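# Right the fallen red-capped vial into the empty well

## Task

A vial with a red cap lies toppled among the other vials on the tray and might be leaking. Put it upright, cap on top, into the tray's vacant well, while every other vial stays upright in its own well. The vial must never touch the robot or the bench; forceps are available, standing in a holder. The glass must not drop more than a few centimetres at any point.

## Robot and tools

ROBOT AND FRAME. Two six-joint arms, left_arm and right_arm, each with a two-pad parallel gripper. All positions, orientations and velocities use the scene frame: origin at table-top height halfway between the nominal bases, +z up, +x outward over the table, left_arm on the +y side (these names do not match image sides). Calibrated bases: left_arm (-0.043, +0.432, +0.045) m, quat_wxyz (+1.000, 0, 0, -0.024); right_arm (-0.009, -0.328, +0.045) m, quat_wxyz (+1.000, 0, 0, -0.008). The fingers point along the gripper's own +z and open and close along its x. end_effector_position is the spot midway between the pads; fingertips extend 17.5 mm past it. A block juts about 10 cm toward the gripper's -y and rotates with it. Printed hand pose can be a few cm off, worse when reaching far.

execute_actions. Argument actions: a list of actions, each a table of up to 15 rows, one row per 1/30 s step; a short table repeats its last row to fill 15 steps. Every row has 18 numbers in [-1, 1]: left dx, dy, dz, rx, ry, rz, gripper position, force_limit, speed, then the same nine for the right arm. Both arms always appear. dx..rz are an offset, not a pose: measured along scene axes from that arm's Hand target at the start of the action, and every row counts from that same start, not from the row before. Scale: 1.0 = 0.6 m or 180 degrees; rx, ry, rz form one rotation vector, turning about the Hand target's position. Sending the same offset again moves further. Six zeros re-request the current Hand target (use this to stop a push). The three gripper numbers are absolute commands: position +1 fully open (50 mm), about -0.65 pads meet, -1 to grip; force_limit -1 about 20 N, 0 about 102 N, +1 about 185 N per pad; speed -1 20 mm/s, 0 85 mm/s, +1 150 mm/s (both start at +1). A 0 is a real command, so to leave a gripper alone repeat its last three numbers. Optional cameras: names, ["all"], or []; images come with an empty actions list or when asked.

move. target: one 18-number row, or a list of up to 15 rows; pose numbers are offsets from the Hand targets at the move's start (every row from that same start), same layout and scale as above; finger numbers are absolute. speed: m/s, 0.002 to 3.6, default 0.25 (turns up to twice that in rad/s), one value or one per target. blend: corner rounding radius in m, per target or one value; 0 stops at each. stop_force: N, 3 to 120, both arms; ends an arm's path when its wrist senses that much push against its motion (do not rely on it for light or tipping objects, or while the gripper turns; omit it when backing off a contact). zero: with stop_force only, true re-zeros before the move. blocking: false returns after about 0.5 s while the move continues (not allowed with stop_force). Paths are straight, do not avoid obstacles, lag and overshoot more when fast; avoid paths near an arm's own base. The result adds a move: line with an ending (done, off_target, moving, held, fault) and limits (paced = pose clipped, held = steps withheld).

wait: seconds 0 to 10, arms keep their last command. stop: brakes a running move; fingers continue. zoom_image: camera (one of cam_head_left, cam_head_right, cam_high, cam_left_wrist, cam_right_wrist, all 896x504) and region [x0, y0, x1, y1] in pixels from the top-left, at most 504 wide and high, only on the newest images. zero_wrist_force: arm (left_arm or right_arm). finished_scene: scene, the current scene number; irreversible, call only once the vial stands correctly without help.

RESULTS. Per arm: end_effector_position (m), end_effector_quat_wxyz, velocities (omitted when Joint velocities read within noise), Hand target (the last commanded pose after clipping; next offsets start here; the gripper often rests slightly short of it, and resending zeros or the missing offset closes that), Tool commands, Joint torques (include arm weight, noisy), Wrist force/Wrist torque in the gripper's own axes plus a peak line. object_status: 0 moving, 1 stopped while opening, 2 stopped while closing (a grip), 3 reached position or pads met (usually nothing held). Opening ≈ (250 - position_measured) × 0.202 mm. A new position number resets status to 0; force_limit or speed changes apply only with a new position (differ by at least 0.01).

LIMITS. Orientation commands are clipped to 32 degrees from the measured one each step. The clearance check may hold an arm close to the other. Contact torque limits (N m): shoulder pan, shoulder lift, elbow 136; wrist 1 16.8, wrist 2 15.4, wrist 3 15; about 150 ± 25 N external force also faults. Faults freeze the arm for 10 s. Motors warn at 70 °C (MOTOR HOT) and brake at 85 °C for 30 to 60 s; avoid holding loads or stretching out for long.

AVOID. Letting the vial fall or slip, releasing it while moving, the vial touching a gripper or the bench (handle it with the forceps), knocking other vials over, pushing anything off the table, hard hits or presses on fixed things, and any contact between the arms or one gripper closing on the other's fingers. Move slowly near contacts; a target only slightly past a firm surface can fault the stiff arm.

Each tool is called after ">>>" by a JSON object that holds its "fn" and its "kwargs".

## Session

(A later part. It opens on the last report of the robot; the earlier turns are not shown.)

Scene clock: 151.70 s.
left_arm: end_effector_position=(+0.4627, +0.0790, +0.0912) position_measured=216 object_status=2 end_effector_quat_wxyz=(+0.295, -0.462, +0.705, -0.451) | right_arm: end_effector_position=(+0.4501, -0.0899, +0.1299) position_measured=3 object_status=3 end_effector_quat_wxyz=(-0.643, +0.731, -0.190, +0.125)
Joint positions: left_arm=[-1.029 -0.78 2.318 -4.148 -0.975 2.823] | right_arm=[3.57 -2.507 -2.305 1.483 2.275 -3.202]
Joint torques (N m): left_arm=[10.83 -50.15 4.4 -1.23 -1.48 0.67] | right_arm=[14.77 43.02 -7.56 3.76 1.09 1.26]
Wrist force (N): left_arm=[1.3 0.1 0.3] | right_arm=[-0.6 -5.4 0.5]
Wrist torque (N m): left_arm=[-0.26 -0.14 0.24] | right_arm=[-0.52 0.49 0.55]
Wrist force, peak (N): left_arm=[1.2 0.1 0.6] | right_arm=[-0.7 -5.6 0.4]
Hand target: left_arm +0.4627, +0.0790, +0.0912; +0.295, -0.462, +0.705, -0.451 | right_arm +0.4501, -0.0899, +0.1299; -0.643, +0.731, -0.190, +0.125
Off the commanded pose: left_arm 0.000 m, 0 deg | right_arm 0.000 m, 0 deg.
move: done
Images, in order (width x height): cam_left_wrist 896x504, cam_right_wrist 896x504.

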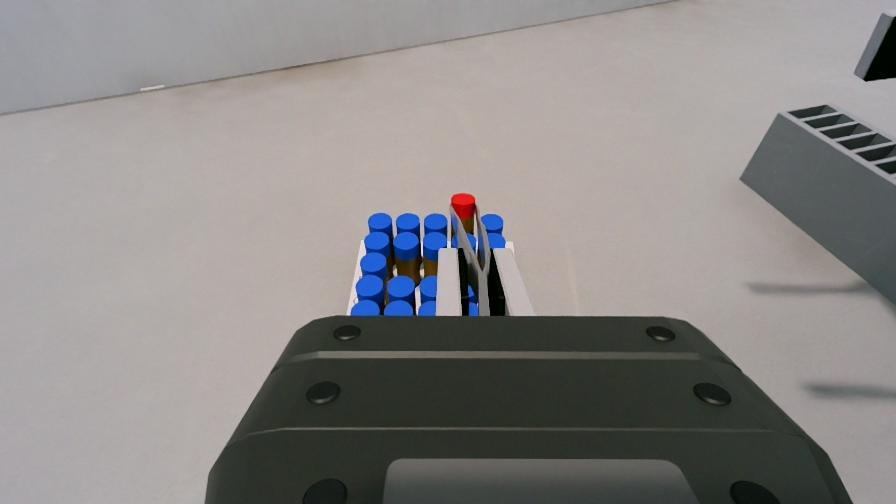

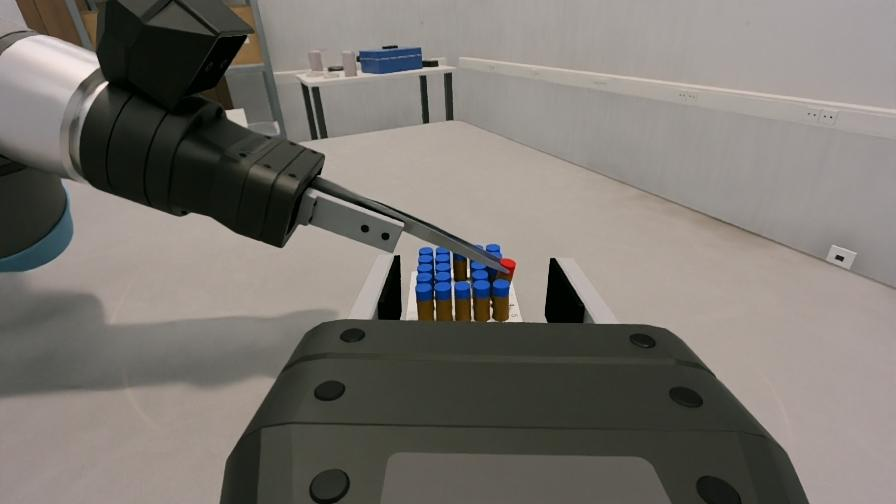

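>>> {"fn": "move", "kwargs": {"target": [0,0,-0.016,0,0,0,-1,-1,-1,0,0,0,0,0,0,1,1,1], "speed": 0.01, "stop_force": 3, "cameras": ["cam_right_wrist","cam_left_wrist"]}}

>>> {"fn": "zoom_image", "kwargs": {"camera": "cam_right_wrist", "region": [400, 200, 540, 330]}}

>>> {"fn": "zoom_image", "kwargs": {"camera": "cam_left_wrist", "region": [370, 180, 530, 325]}}

Scene clock: 154.27 s.
left_arm: end_effector_position=(+0.4627, +0.0790, +0.0816) position_measured=216 object_status=2 end_effector_quat_wxyz=(+0.295, -0.462, +0.705, -0.451) | right_arm: end_effector_position=(+0.4501, -0.0899, +0.1299) position_measured=3 object_status=3 end_effector_quat_wxyz=(-0.643, +0.731, -0.190, +0.125)
Joint positions: left_arm=[-1.029 -0.749 2.31 -4.171 -0.975 2.823] | right_arm=[3.57 -2.507 -2.305 1.483 2.275 -3.202]
Joint torques (N m): left_arm=[11.23 -49.82 4.89 -1.12 -1.31 0.57] | right_arm=[13.57 41.23 -7.41 3.86 0.9 1.25]
Wrist force (N): left_arm=[1.1 -0.4 0.3] | right_arm=[-0.6 -5.5 0.5]
Wrist torque (N m): left_arm=[-0.27 -0.10 0.24] | right_arm=[-0.54 0.49 0.55]
Wrist force, peak (N): left_arm=[1.4 0.0 0.6] | right_arm=[-0.6 -5.7 0.5]
Hand target: left_arm +0.4627, +0.0790, +0.0816; +0.295, -0.462, +0.705, -0.451 | right_arm +0.4501, -0.0899, +0.1299; -0.643, +0.731, -0.190, +0.125
Off the commanded pose: left_arm 0.000 m, 0 deg | right_arm 0.000 m, 0 deg.
move: done
Images, in order (width x height): cam_left_wrist 896x504, cam_right_wrist 896x504.

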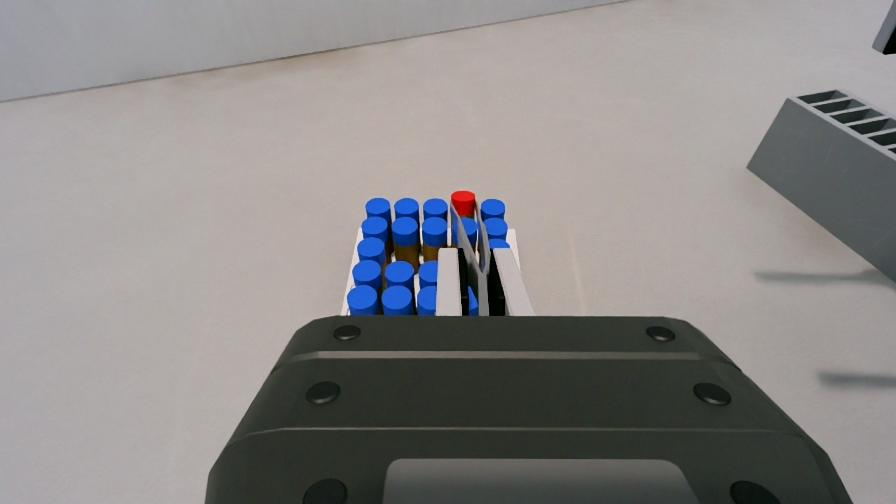

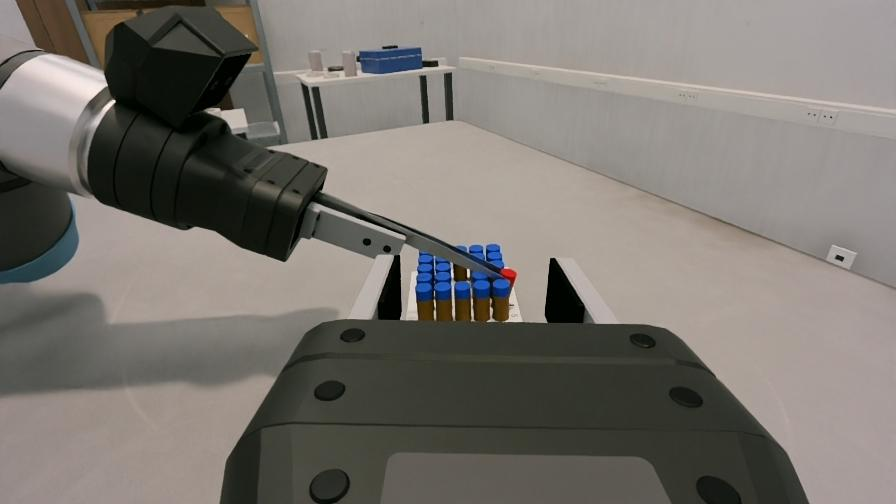

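Scaled by 3.600 from the camera's 896x504 image, which has a finer 1280x720 frame.

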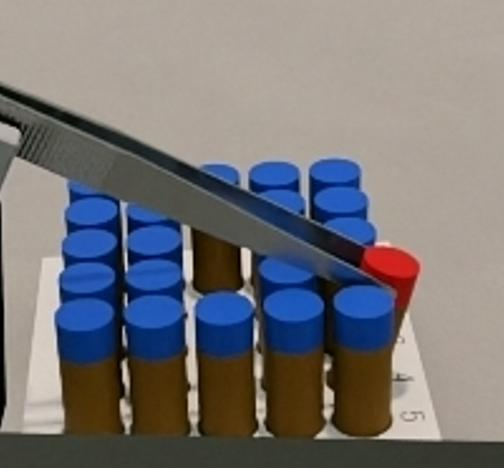

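Scaled by 3.150 from the camera's 896x504 image, which has a finer 1280x720 frame.

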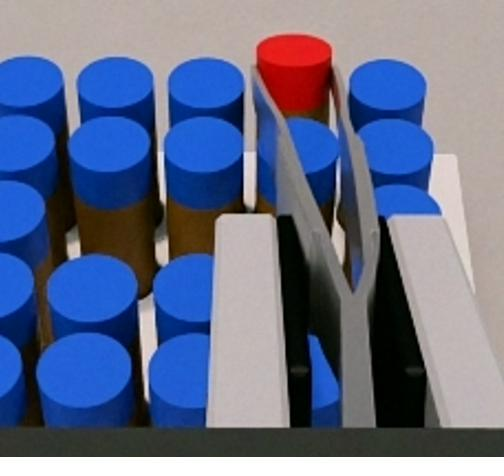

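>>> {"fn": "zoom_image", "kwargs": {"camera": "cam_right_wrist", "region": [470, 240, 540, 320]}}

>>> {"fn": "zoom_image", "kwargs": {"camera": "cam_left_wrist", "region": [420, 180, 500, 260]}}

Scaled by 6.300 from the camera's 896x504 image, which has a finer 1280x720 frame.

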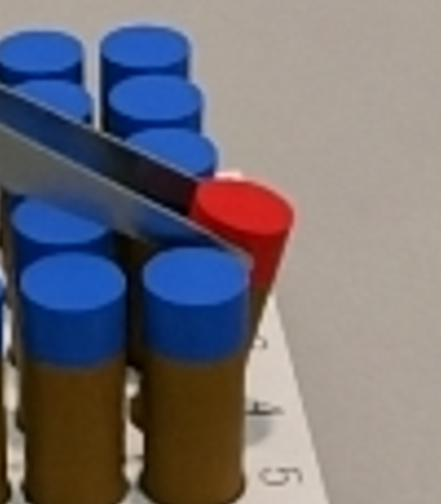

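Scaled by 6.300 from the camera's 896x504 image, which has a finer 1280x720 frame.

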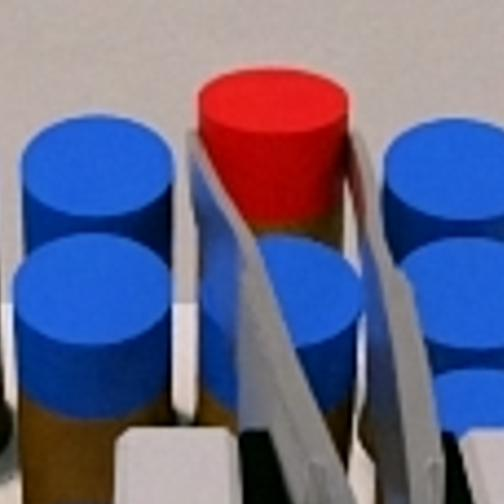

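>>> {"fn": "move", "kwargs": {"target": [[0,0,0.00333,0,0,0,-1,-1,-1,0,0,0,0,0,0,1,1,1],[0.00142,-0.00135,0.00333,0,0,0,-1,-1,-1,0,0,0,0,0,0,1,1,1]], "speed": 0.01, "cameras": []}}

>>> {"fn": "move", "kwargs": {"target": [0,0,-0.0065,0,0,0,-1,-1,-1,0,0,0,0,0,0,1,1,1], "speed": 0.01, "stop_force": 3, "cameras": ["cam_right_wrist","cam_left_wrist"]}}

>>> {"fn": "zoom_image", "kwargs": {"camera": "cam_right_wrist", "region": [470, 240, 540, 320]}}

>>> {"fn": "zoom_image", "kwargs": {"camera": "cam_left_wrist", "region": [420, 180, 500, 260]}}

Scene clock: 156.30 s.
left_arm: end_effector_position=(+0.4636, +0.0781, +0.0837) position_measured=216 object_status=2 end_effector_quat_wxyz=(+0.295, -0.462, +0.705, -0.451) | right_arm: end_effector_position=(+0.4501, -0.0899, +0.1299) position_measured=3 object_status=3 end_effector_quat_wxyz=(-0.643, +0.731, -0.190, +0.125)
Joint positions: left_arm=[-1.028 -0.756 2.308 -4.163 -0.976 2.824] | right_arm=[3.57 -2.507 -2.305 1.483 2.275 -3.202]
Joint torques (N m): left_arm=[7.93 -28.92 3.5 -4.11 -0.91 1] | right_arm=[14.35 42.93 -8.08 4.01 0.82 1.25]
Wrist force (N): left_arm=[1.0 0.0 0.4] | right_arm=[-0.6 -5.3 0.6]
Wrist torque (N m): left_arm=[-0.28 -0.11 0.25] | right_arm=[-0.51 0.50 0.55]
Wrist force, peak (N): left_arm=[1.5 -0.1 0.0] | right_arm=[-0.7 -5.6 0.7]
Hand target: left_arm +0.4636, +0.0782, +0.0836; +0.295, -0.462, +0.705, -0.451 | right_arm +0.4501, -0.0899, +0.1299; -0.643, +0.731, -0.190, +0.125
Off the commanded pose: left_arm 0.000 m, 0 deg | right_arm 0.000 m, 0 deg.
move: done
No camera images: "cameras" was empty.

Scene clock: 157.80 s.
left_arm: end_effector_position=(+0.4636, +0.0782, +0.0797) position_measured=216 object_status=2 end_effector_quat_wxyz=(+0.295, -0.462, +0.705, -0.451) | right_arm: end_effector_position=(+0.4501, -0.0899, +0.1299) position_measured=3 object_status=3 end_effector_quat_wxyz=(-0.643, +0.731, -0.190, +0.125)
Joint positions: left_arm=[-1.028 -0.743 2.305 -4.173 -0.976 2.824] | right_arm=[3.57 -2.507 -2.305 1.483 2.275 -3.202]
Joint torques (N m): left_arm=[-12.11 -50.89 5.53 -1.04 2.66 -1.8] | right_arm=[13.74 42.59 -7.12 3.97 1.19 1.17]
Wrist force (N): left_arm=[0.7 -0.5 -0.1] | right_arm=[-0.6 -5.2 0.3]
Wrist torque (N m): left_arm=[-0.21 -0.07 0.25] | right_arm=[-0.50 0.50 0.55]
Wrist force, peak (N): left_arm=[1.3 -0.5 -0.1] | right_arm=[-0.6 -5.6 0.8]
Hand target: left_arm +0.4636, +0.0782, +0.0797; +0.295, -0.462, +0.705, -0.451 | right_arm +0.4501, -0.0899, +0.1299; -0.643, +0.731, -0.190, +0.125
Off the commanded pose: left_arm 0.000 m, 0 deg | right_arm 0.000 m, 0 deg.
move: done
Images, in order (width x height): cam_left_wrist 896x504, cam_right_wrist 896x504.

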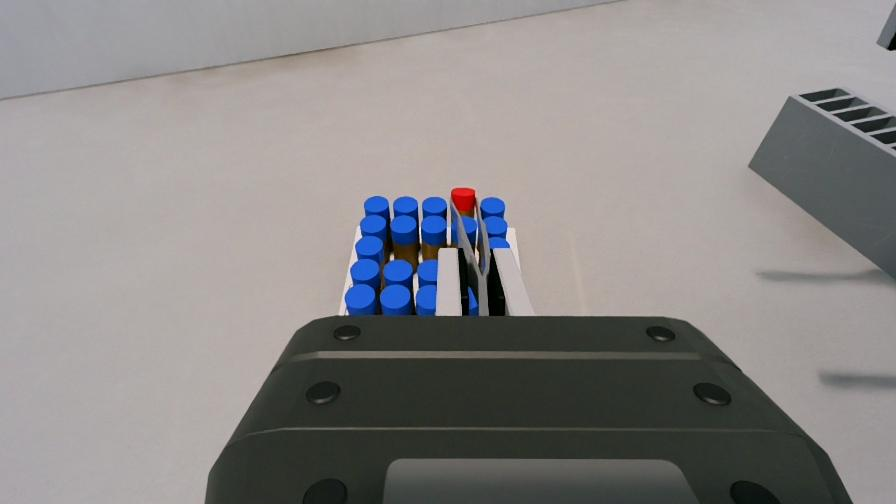

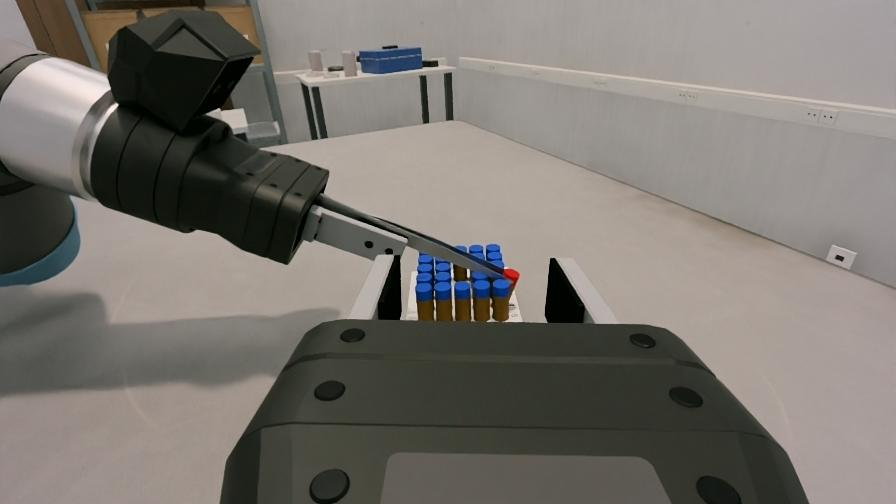

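Scaled by 6.300 from the camera's 896x504 image, which has a finer 1280x720 frame.

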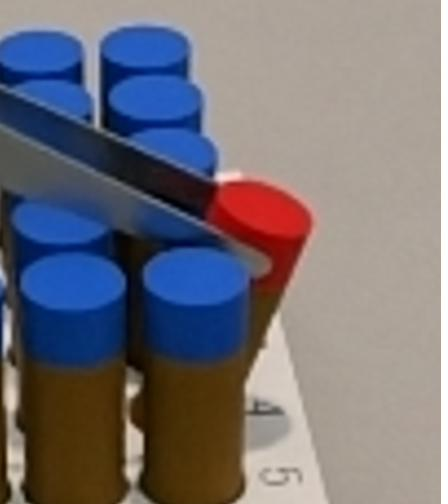

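Scaled by 6.300 from the camera's 896x504 image, which has a finer 1280x720 frame.

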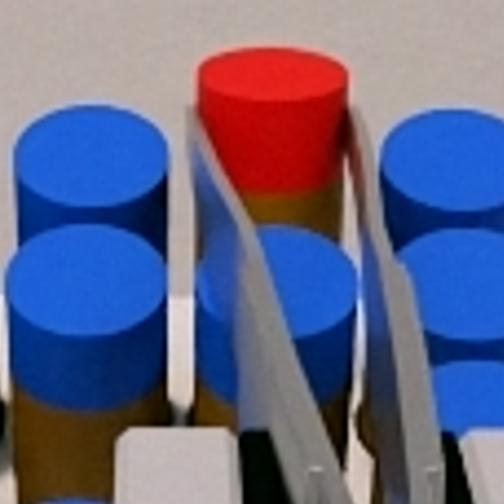

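>>> {"fn": "move", "kwargs": {"target": [[0,0,0.00133,0,0,0,-1,-1,-1,0,0,0,0,0,0,1,1,1],[-0.00611,0.00266,0.00167,0,0,0,-1,-1,-1,0,0,0,0,0,0,1,1,1]], "speed": 0.008, "stop_force": 4, "cameras": ["cam_right_wrist","cam_left_wrist"]}}

>>> {"fn": "zoom_image", "kwargs": {"camera": "cam_right_wrist", "region": [470, 240, 540, 320]}}

>>> {"fn": "zoom_image", "kwargs": {"camera": "cam_left_wrist", "region": [420, 180, 500, 260]}}

Scene clock: 160.20 s.
left_arm: end_effector_position=(+0.4599, +0.0797, +0.0807) position_measured=216 object_status=2 end_effector_quat_wxyz=(+0.295, -0.462, +0.705, -0.451) | right_arm: end_effector_position=(+0.4501, -0.0899, +0.1299) position_measured=3 object_status=3 end_effector_quat_wxyz=(-0.643, +0.731, -0.190, +0.125)
Joint positions: left_arm=[-1.035 -0.747 2.317 -4.178 -0.97 2.82] | right_arm=[3.57 -2.507 -2.305 1.483 2.275 -3.202]
Joint torques (N m): left_arm=[14.43 -43.54 -8.92 -1.12 -1.45 1.7] | right_arm=[13.58 42.7 -7.12 4.11 1.09 1.31]
Wrist force (N): left_arm=[0.9 -0.5 0.4] | right_arm=[-0.9 -5.2 0.5]
Wrist torque (N m): left_arm=[-0.26 -0.09 0.25] | right_arm=[-0.49 0.55 0.55]
Wrist force, peak (N): left_arm=[1.3 -0.4 0.2] | right_arm=[-0.6 -5.6 0.5]
Hand target: left_arm +0.4599, +0.0798, +0.0807; +0.295, -0.462, +0.705, -0.451 | right_arm +0.4501, -0.0899, +0.1299; -0.643, +0.731, -0.190, +0.125
Off the commanded pose: left_arm 0.000 m, 0 deg | right_arm 0.000 m, 0 deg.
move: done
Images, in order (width x height): cam_left_wrist 896x504, cam_right_wrist 896x504.

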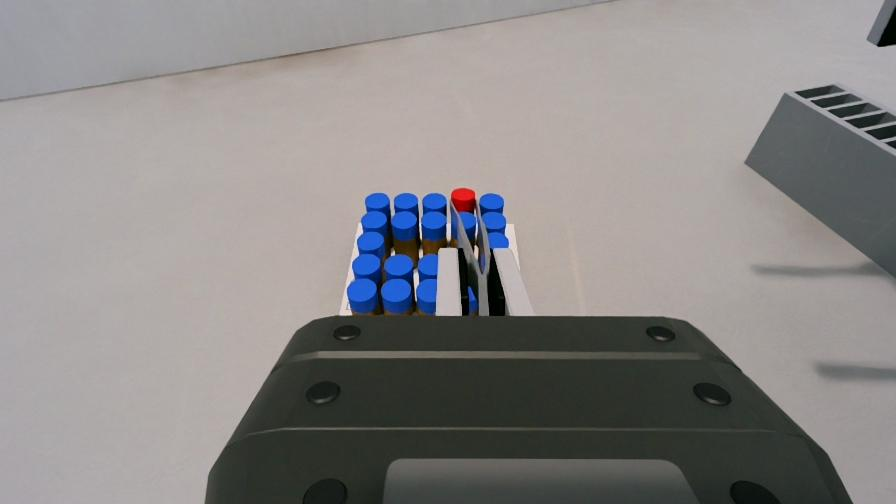

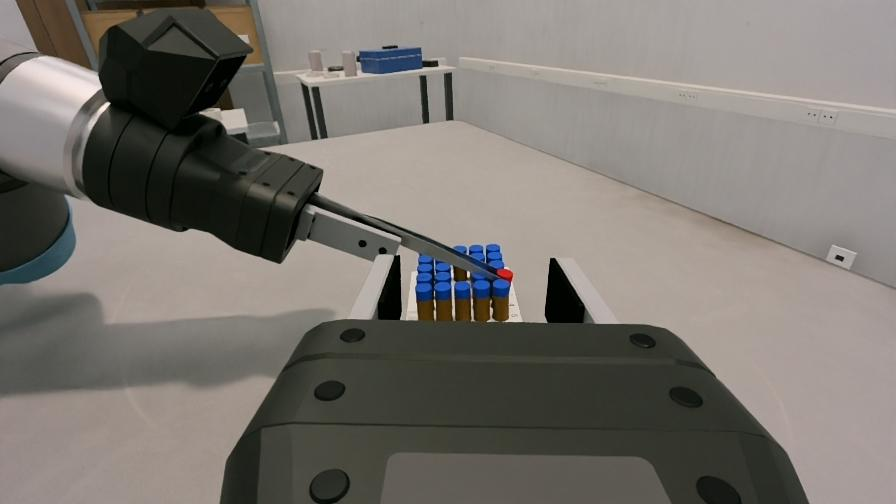

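Scaled by 6.300 from the camera's 896x504 image, which has a finer 1280x720 frame.

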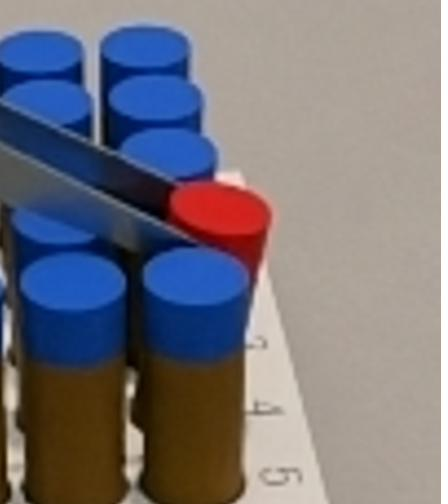

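Scaled by 6.300 from the camera's 896x504 image, which has a finer 1280x720 frame.

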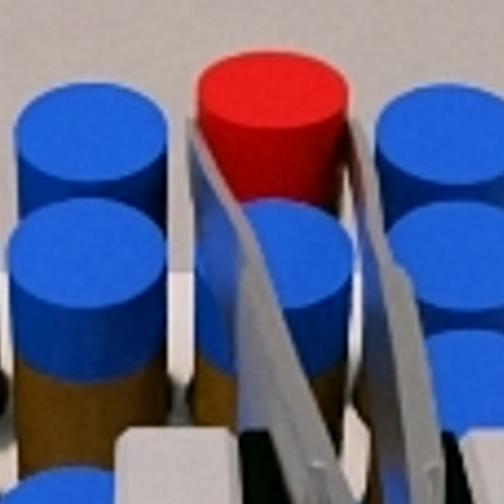

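>>> {"fn": "move", "kwargs": {"target": [-0.00413,0.0018,0.0003,0,0,0,-1,-1,-1,0,0,0,0,0,0,1,1,1], "speed": 0.008, "stop_force": 4, "cameras": ["cam_right_wrist","cam_left_wrist"]}}

>>> {"fn": "zoom_image", "kwargs": {"camera": "cam_right_wrist", "region": [470, 240, 540, 320]}}

>>> {"fn": "zoom_image", "kwargs": {"camera": "cam_left_wrist", "region": [420, 180, 520, 280]}}

Scene clock: 162.07 s.
left_arm: end_effector_position=(+0.4574, +0.0808, +0.0809) position_measured=216 object_status=2 end_effector_quat_wxyz=(+0.295, -0.462, +0.705, -0.451) | right_arm: end_effector_position=(+0.4501, -0.0899, +0.1299) position_measured=3 object_status=3 end_effector_quat_wxyz=(-0.643, +0.731, -0.190, +0.125)
Joint positions: left_arm=[-1.039 -0.748 2.325 -4.183 -0.966 2.817] | right_arm=[3.57 -2.507 -2.305 1.483 2.275 -3.202]
Joint torques (N m): left_arm=[10.96 -45.83 -8.91 -1 -1.44 1.54] | right_arm=[15.52 42.05 -7.35 4.49 1.1 1.04]
Wrist force (N): left_arm=[0.8 -0.3 0.2] | right_arm=[-0.8 -5.4 0.5]
Wrist torque (N m): left_arm=[-0.25 -0.09 0.25] | right_arm=[-0.52 0.52 0.54]
Wrist force, peak (N): left_arm=[1.2 -0.3 0.3] | right_arm=[-0.4 -5.5 0.5]
Hand target: left_arm +0.4574, +0.0808, +0.0809; +0.295, -0.462, +0.705, -0.451 | right_arm +0.4501, -0.0899, +0.1299; -0.643, +0.731, -0.190, +0.125
Off the commanded pose: left_arm 0.000 m, 0 deg | right_arm 0.000 m, 0 deg.
move: done
Images, in order (width x height): cam_left_wrist 896x504, cam_right_wrist 896x504.

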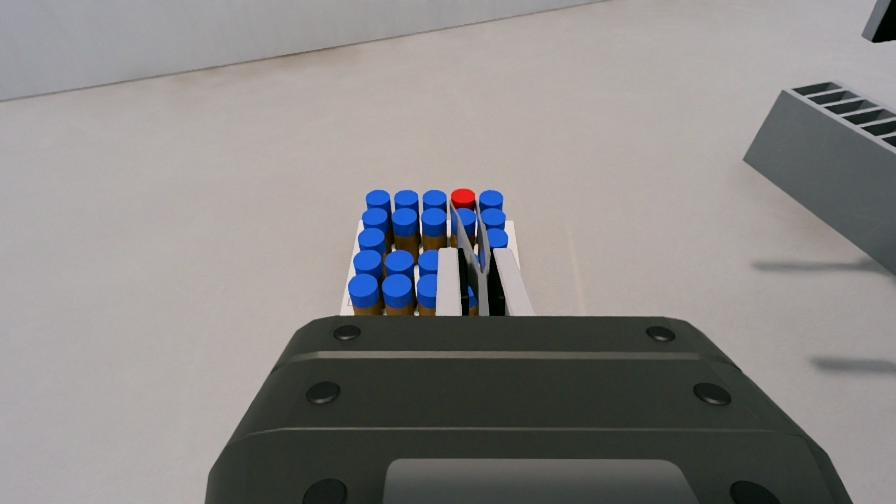

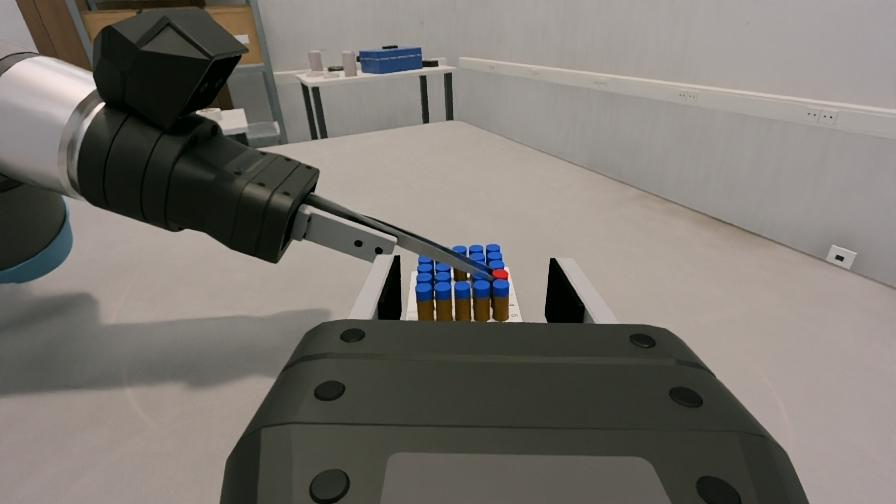

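Scaled by 6.300 from the camera's 896x504 image, which has a finer 1280x720 frame.

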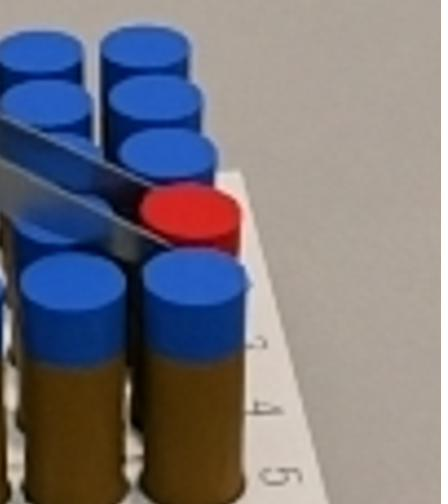

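Scaled by 5.040 from the camera's 896x504 image, which has a finer 1280x720 frame.

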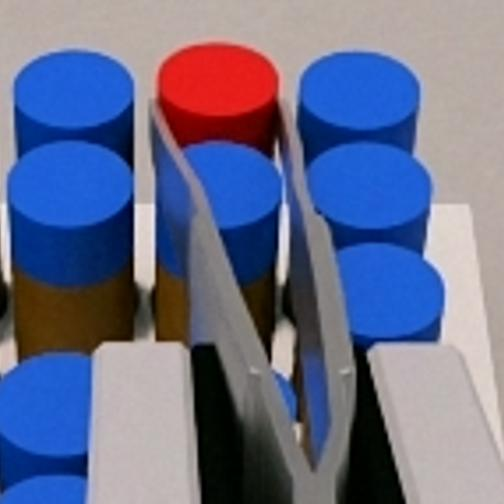

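>>> {"fn": "move", "kwargs": {"target": [0,0,0,0,0,0,-0.37,-1,-1,0,0,0,0,0,0,1,1,1], "speed": 0.01, "cameras": ["cam_right_wrist","cam_left_wrist"]}}

>>> {"fn": "zoom_image", "kwargs": {"camera": "cam_right_wrist", "region": [470, 240, 540, 320]}}

>>> {"fn": "zoom_image", "kwargs": {"camera": "cam_left_wrist", "region": [420, 180, 520, 280]}}

Scene clock: 162.77 s.
left_arm: end_effector_position=(+0.4574, +0.0808, +0.0809) position_measured=208 object_status=3 end_effector_quat_wxyz=(+0.295, -0.462, +0.705, -0.451) | right_arm: end_effector_position=(+0.4501, -0.0899, +0.1299) position_measured=3 object_status=3 end_effector_quat_wxyz=(-0.643, +0.731, -0.190, +0.125)
Joint positions: left_arm=[-1.039 -0.748 2.325 -4.183 -0.966 2.817] | right_arm=[3.57 -2.507 -2.305 1.483 2.275 -3.202]
Joint torques (N m): left_arm=[13.62 -43.47 -9.37 -1.16 -1.4 1.5] | right_arm=[14.33 43.1 -6.46 4.27 0.99 1.03]
Wrist force (N): left_arm=[1.0 0.1 0.4] | right_arm=[-0.6 -5.6 0.4]
Wrist torque (N m): left_arm=[-0.22 -0.10 0.25] | right_arm=[-0.56 0.50 0.56]
Wrist force, peak (N): left_arm=[1.3 -0.2 0.3] | right_arm=[-0.6 -5.6 0.4]
Hand target: left_arm +0.4574, +0.0808, +0.0809; +0.295, -0.462, +0.705, -0.451 | right_arm +0.4501, -0.0899, +0.1299; -0.643, +0.731, -0.190, +0.125
Off the commanded pose: left_arm 0.000 m, 0 deg | right_arm 0.000 m, 0 deg.
move: done
Images, in order (width x height): cam_left_wrist 896x504, cam_right_wrist 896x504.

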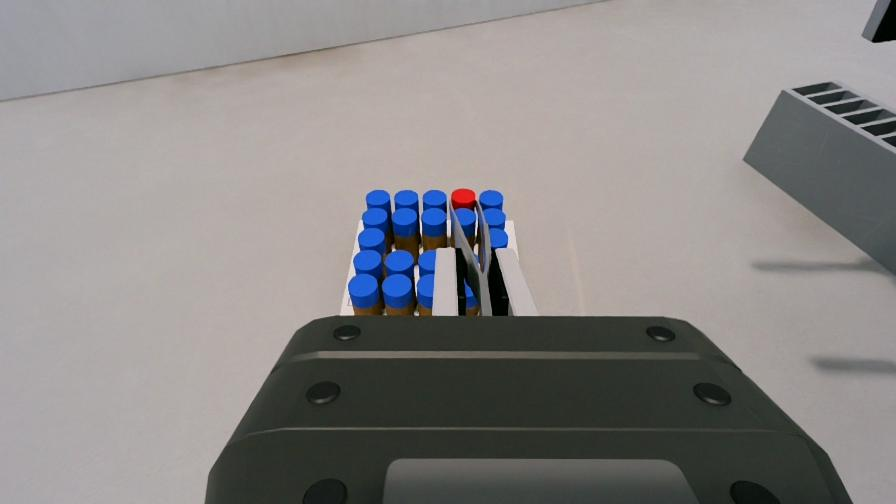

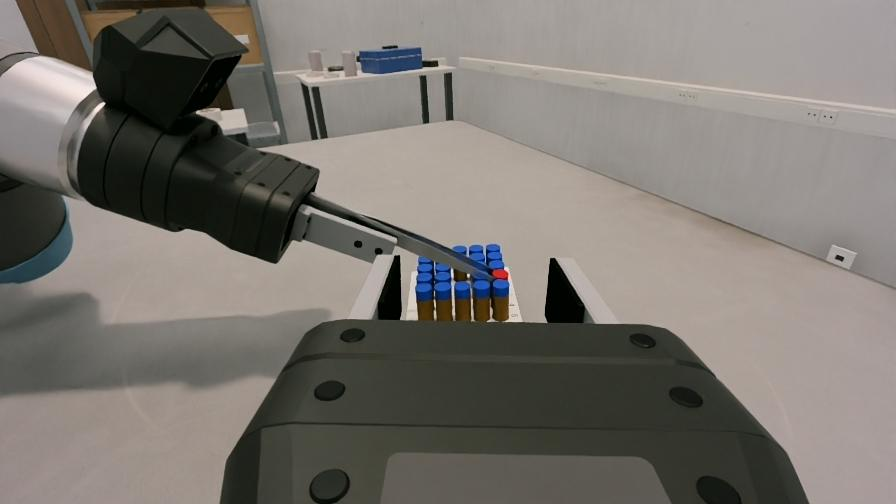

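Scaled by 6.300 from the camera's 896x504 image, which has a finer 1280x720 frame.

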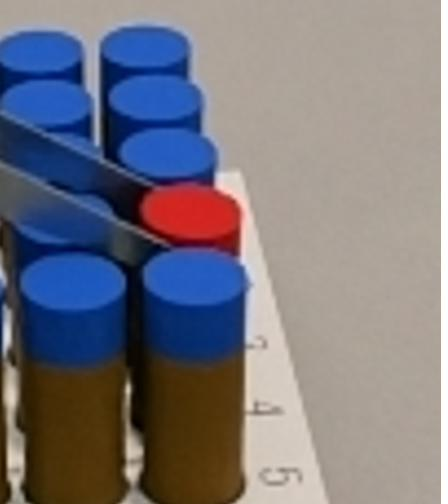

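Scaled by 5.040 from the camera's 896x504 image, which has a finer 1280x720 frame.

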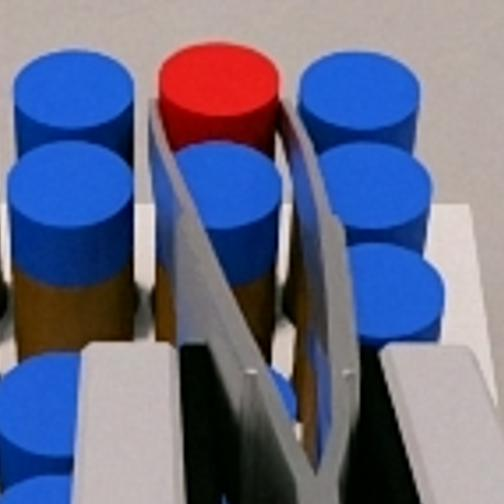

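>>> {"fn": "move", "kwargs": {"target": [0,0,0,0,0,0,-0.355,-1,-1,0,0,0,0,0,0,1,1,1], "speed": 0.01, "cameras": ["cam_right_wrist","cam_left_wrist"]}}

>>> {"fn": "zoom_image", "kwargs": {"camera": "cam_right_wrist", "region": [470, 240, 540, 320]}}

>>> {"fn": "zoom_image", "kwargs": {"camera": "cam_left_wrist", "region": [420, 180, 520, 280]}}

Scene clock: 163.40 s.
left_arm: end_effector_position=(+0.4574, +0.0808, +0.0809) position_measured=206 object_status=3 end_effector_quat_wxyz=(+0.295, -0.462, +0.705, -0.451) | right_arm: end_effector_position=(+0.4501, -0.0899, +0.1299) position_measured=3 object_status=3 end_effector_quat_wxyz=(-0.643, +0.731, -0.190, +0.125)
Joint positions: left_arm=[-1.039 -0.748 2.325 -4.183 -0.966 2.817] | right_arm=[3.57 -2.507 -2.305 1.483 2.275 -3.202]
Joint torques (N m): left_arm=[13.78 -40.14 -8.22 -1.29 -1.53 1.66] | right_arm=[14.85 42.53 -8.48 4.18 0.81 1.14]
Wrist force (N): left_arm=[1.2 -0.3 0.3] | right_arm=[-0.8 -5.4 0.1]
Wrist torque (N m): left_arm=[-0.31 -0.13 0.25] | right_arm=[-0.53 0.53 0.55]
Wrist force, peak (N): left_arm=[1.2 0.0 0.3] | right_arm=[-0.8 -5.6 0.6]
Hand target: left_arm +0.4574, +0.0808, +0.0809; +0.295, -0.462, +0.705, -0.451 | right_arm +0.4501, -0.0899, +0.1299; -0.643, +0.731, -0.190, +0.125
Off the commanded pose: left_arm 0.000 m, 0 deg | right_arm 0.000 m, 0 deg.
move: done
Images, in order (width x height): cam_left_wrist 896x504, cam_right_wrist 896x504.

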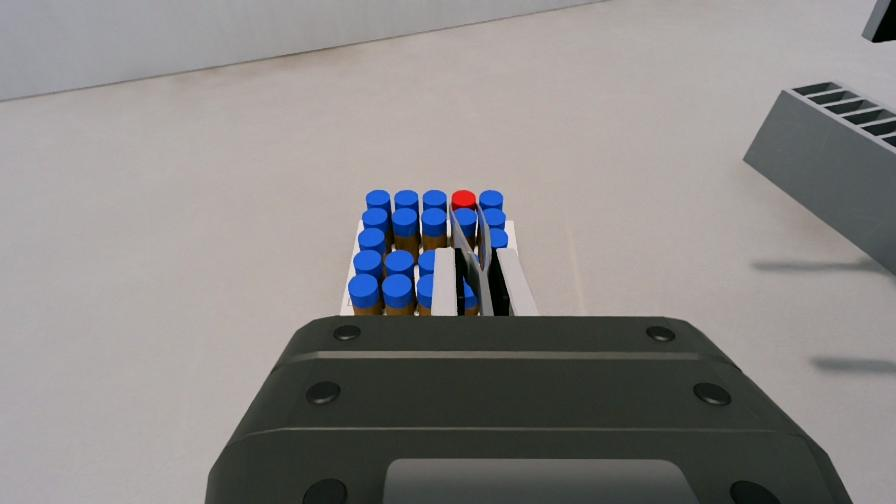

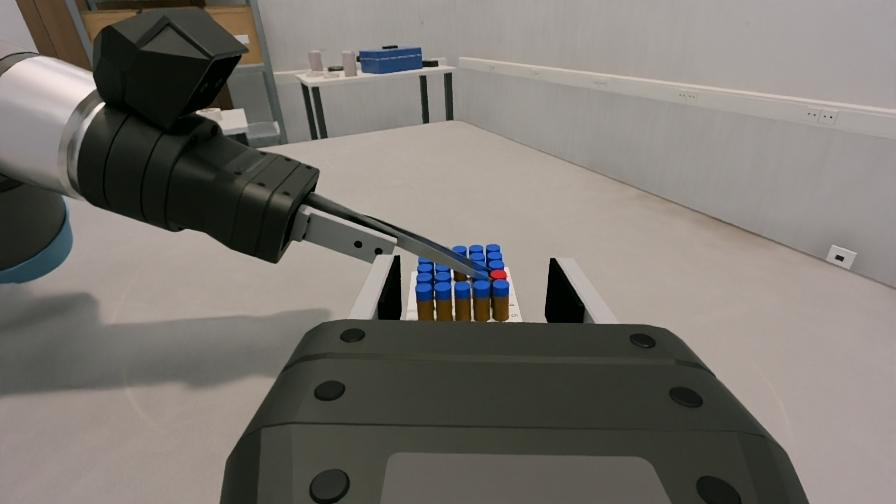

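Scaled by 6.300 from the camera's 896x504 image, which has a finer 1280x720 frame.

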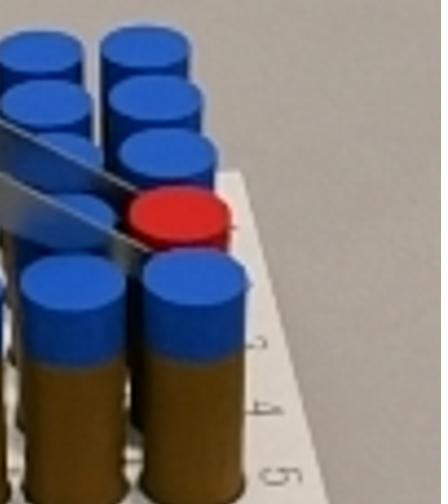

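Scaled by 5.040 from the camera's 896x504 image, which has a finer 1280x720 frame.

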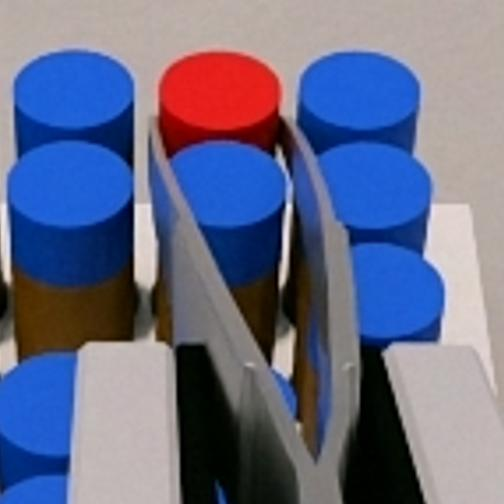

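>>> {"fn": "move", "kwargs": {"target": [0,0,0.0067,0,0,0,-0.355,-1,-1,0,0,0,0,0,0,1,1,1], "speed": 0.01, "cameras": ["cam_right_wrist","cam_left_wrist"]}}

>>> {"fn": "zoom_image", "kwargs": {"camera": "cam_right_wrist", "region": [470, 240, 540, 320]}}

>>> {"fn": "zoom_image", "kwargs": {"camera": "cam_left_wrist", "region": [420, 180, 520, 280]}}

Scene clock: 164.27 s.
left_arm: end_effector_position=(+0.4574, +0.0808, +0.0850) position_measured=206 object_status=3 end_effector_quat_wxyz=(+0.295, -0.462, +0.705, -0.451) | right_arm: end_effector_position=(+0.4501, -0.0899, +0.1299) position_measured=3 object_status=3 end_effector_quat_wxyz=(-0.643, +0.731, -0.190, +0.125)
Joint positions: left_arm=[-1.039 -0.761 2.328 -4.174 -0.966 2.817] | right_arm=[3.57 -2.507 -2.305 1.483 2.275 -3.202]
Joint torques (N m): left_arm=[13.39 -32.54 1.24 -3.05 -1.51 1.12] | right_arm=[14.34 43.19 -7.77 4.27 1.01 1.39]
Wrist force (N): left_arm=[1.4 0.0 0.1] | right_arm=[-0.5 -5.4 0.3]
Wrist torque (N m): left_arm=[-0.27 -0.16 0.24] | right_arm=[-0.53 0.48 0.55]
Wrist force, peak (N): left_arm=[1.3 0.0 0.6] | right_arm=[-0.8 -5.5 0.5]
Hand target: left_arm +0.4574, +0.0808, +0.0849; +0.295, -0.462, +0.705, -0.451 | right_arm +0.4501, -0.0899, +0.1299; -0.643, +0.731, -0.190, +0.125
Off the commanded pose: left_arm 0.000 m, 0 deg | right_arm 0.000 m, 0 deg.
move: done
Images, in order (width x height): cam_left_wrist 896x504, cam_right_wrist 896x504.

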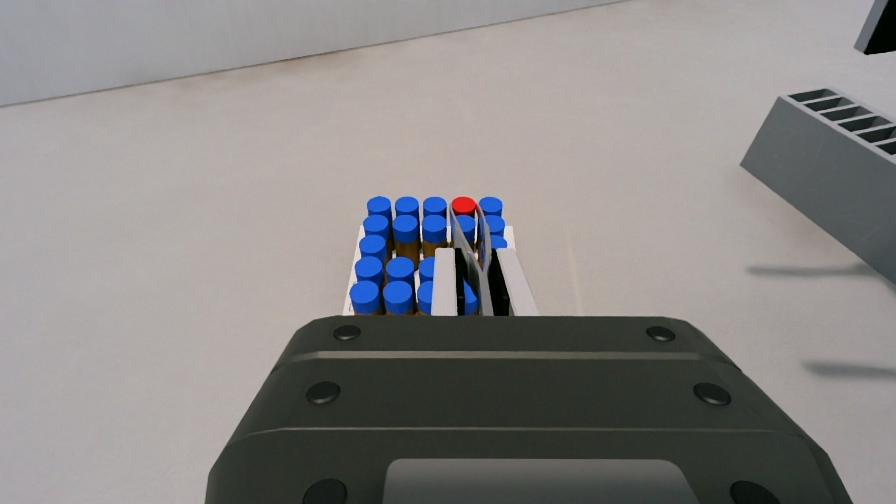

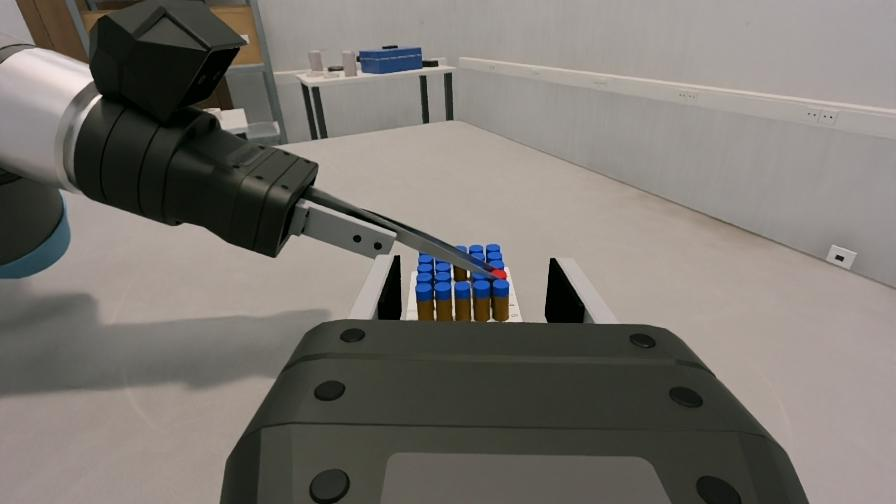

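Scaled by 6.300 from the camera's 896x504 image, which has a finer 1280x720 frame.

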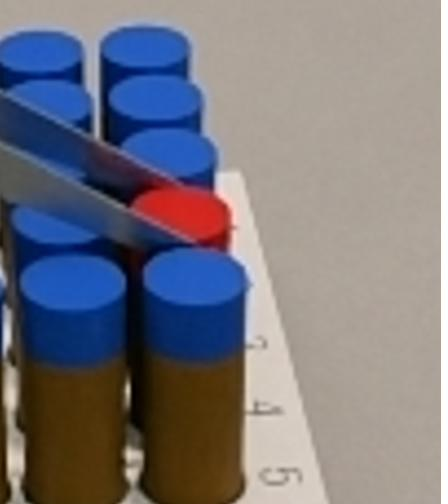

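Scaled by 5.040 from the camera's 896x504 image, which has a finer 1280x720 frame.

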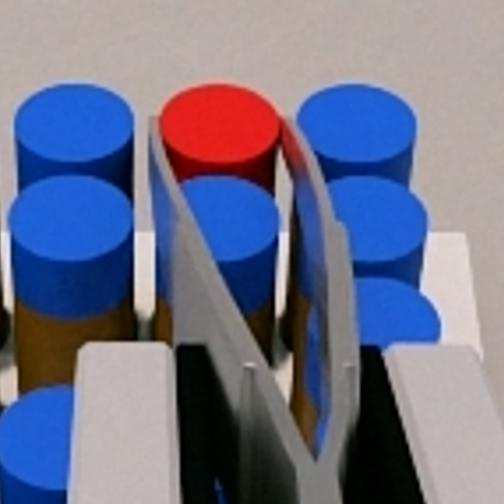

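>>> {"fn": "move", "kwargs": {"target": [0,0,0.05,0,0,0,-0.355,-1,-1,0,0,0,0,0,0,1,1,1], "speed": 0.03, "cameras": ["cam_right_wrist","cam_left_wrist"]}}

>>> {"fn": "zoom_image", "kwargs": {"camera": "cam_right_wrist", "region": [400, 200, 540, 330]}}

>>> {"fn": "zoom_image", "kwargs": {"camera": "cam_left_wrist", "region": [370, 180, 530, 325]}}

Scene clock: 165.67 s.
left_arm: end_effector_position=(+0.4574, +0.0809, +0.1149) position_measured=206 object_status=3 end_effector_quat_wxyz=(+0.295, -0.462, +0.705, -0.450) end_effector_velocity=(+0.001, +0.000, +0.000) end_effector_angular_velocity=(-0.002, -0.003, +0.001) | right_arm: end_effector_position=(+0.4501, -0.0899, +0.1299) position_measured=3 object_status=3 end_effector_quat_wxyz=(-0.643, +0.731, -0.190, +0.125)
Joint positions: left_arm=[-1.039 -0.859 2.349 -4.097 -0.966 2.817] | right_arm=[3.57 -2.507 -2.305 1.483 2.275 -3.202]
Joint velocities: left_arm=[0.001 0.004 -0.002 -0.006 0 0.002] | right_arm=[within noise]
Joint torques (N m): left_arm=[13.24 -27.31 -9.91 -5.58 -1.43 0.14] | right_arm=[14.15 42.45 -5.98 4.58 1.08 1.29]
Wrist force (N): left_arm=[1.3 0.1 0.3] | right_arm=[-0.7 -5.3 0.4]
Wrist torque (N m): left_arm=[-0.25 -0.15 0.25] | right_arm=[-0.51 0.51 0.55]
Wrist force, peak (N): left_arm=[0.8 1.0 0.7] | right_arm=[-0.9 -5.4 0.7]
Hand target: left_arm +0.4574, +0.0808, +0.1149; +0.295, -0.462, +0.705, -0.451 | right_arm +0.4501, -0.0899, +0.1299; -0.643, +0.731, -0.190, +0.125
Off the commanded pose: left_arm 0.000 m, 0 deg | right_arm 0.000 m, 0 deg.
move: done
Images, in order (width x height): cam_left_wrist 896x504, cam_right_wrist 896x504.

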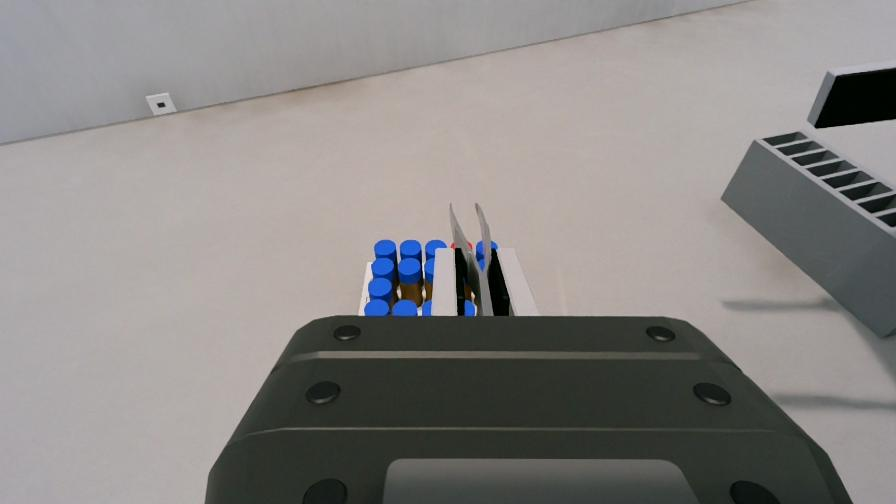

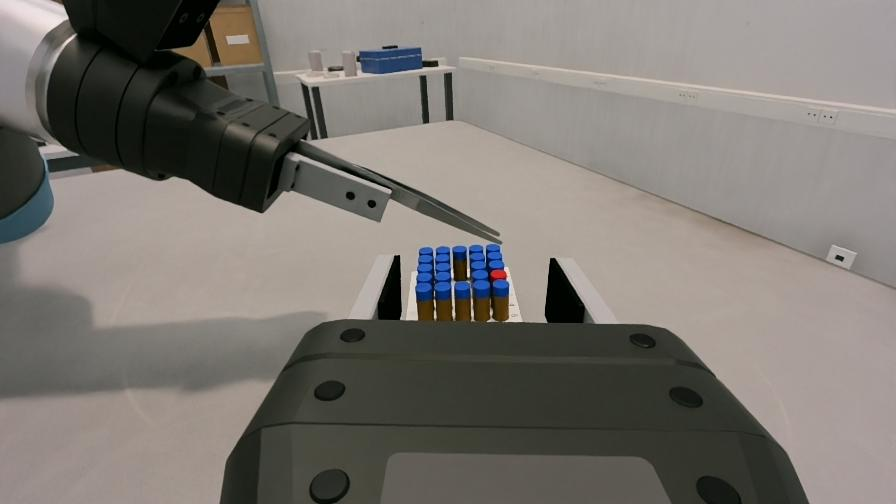

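Scaled by 3.600 from the camera's 896x504 image, which has a finer 1280x720 frame.

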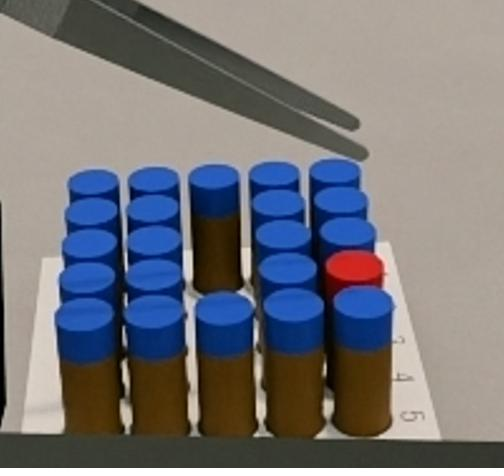

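Scaled by 3.150 from the camera's 896x504 image, which has a finer 1280x720 frame.

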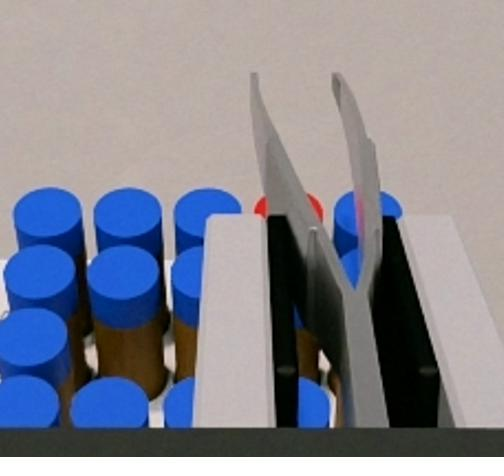

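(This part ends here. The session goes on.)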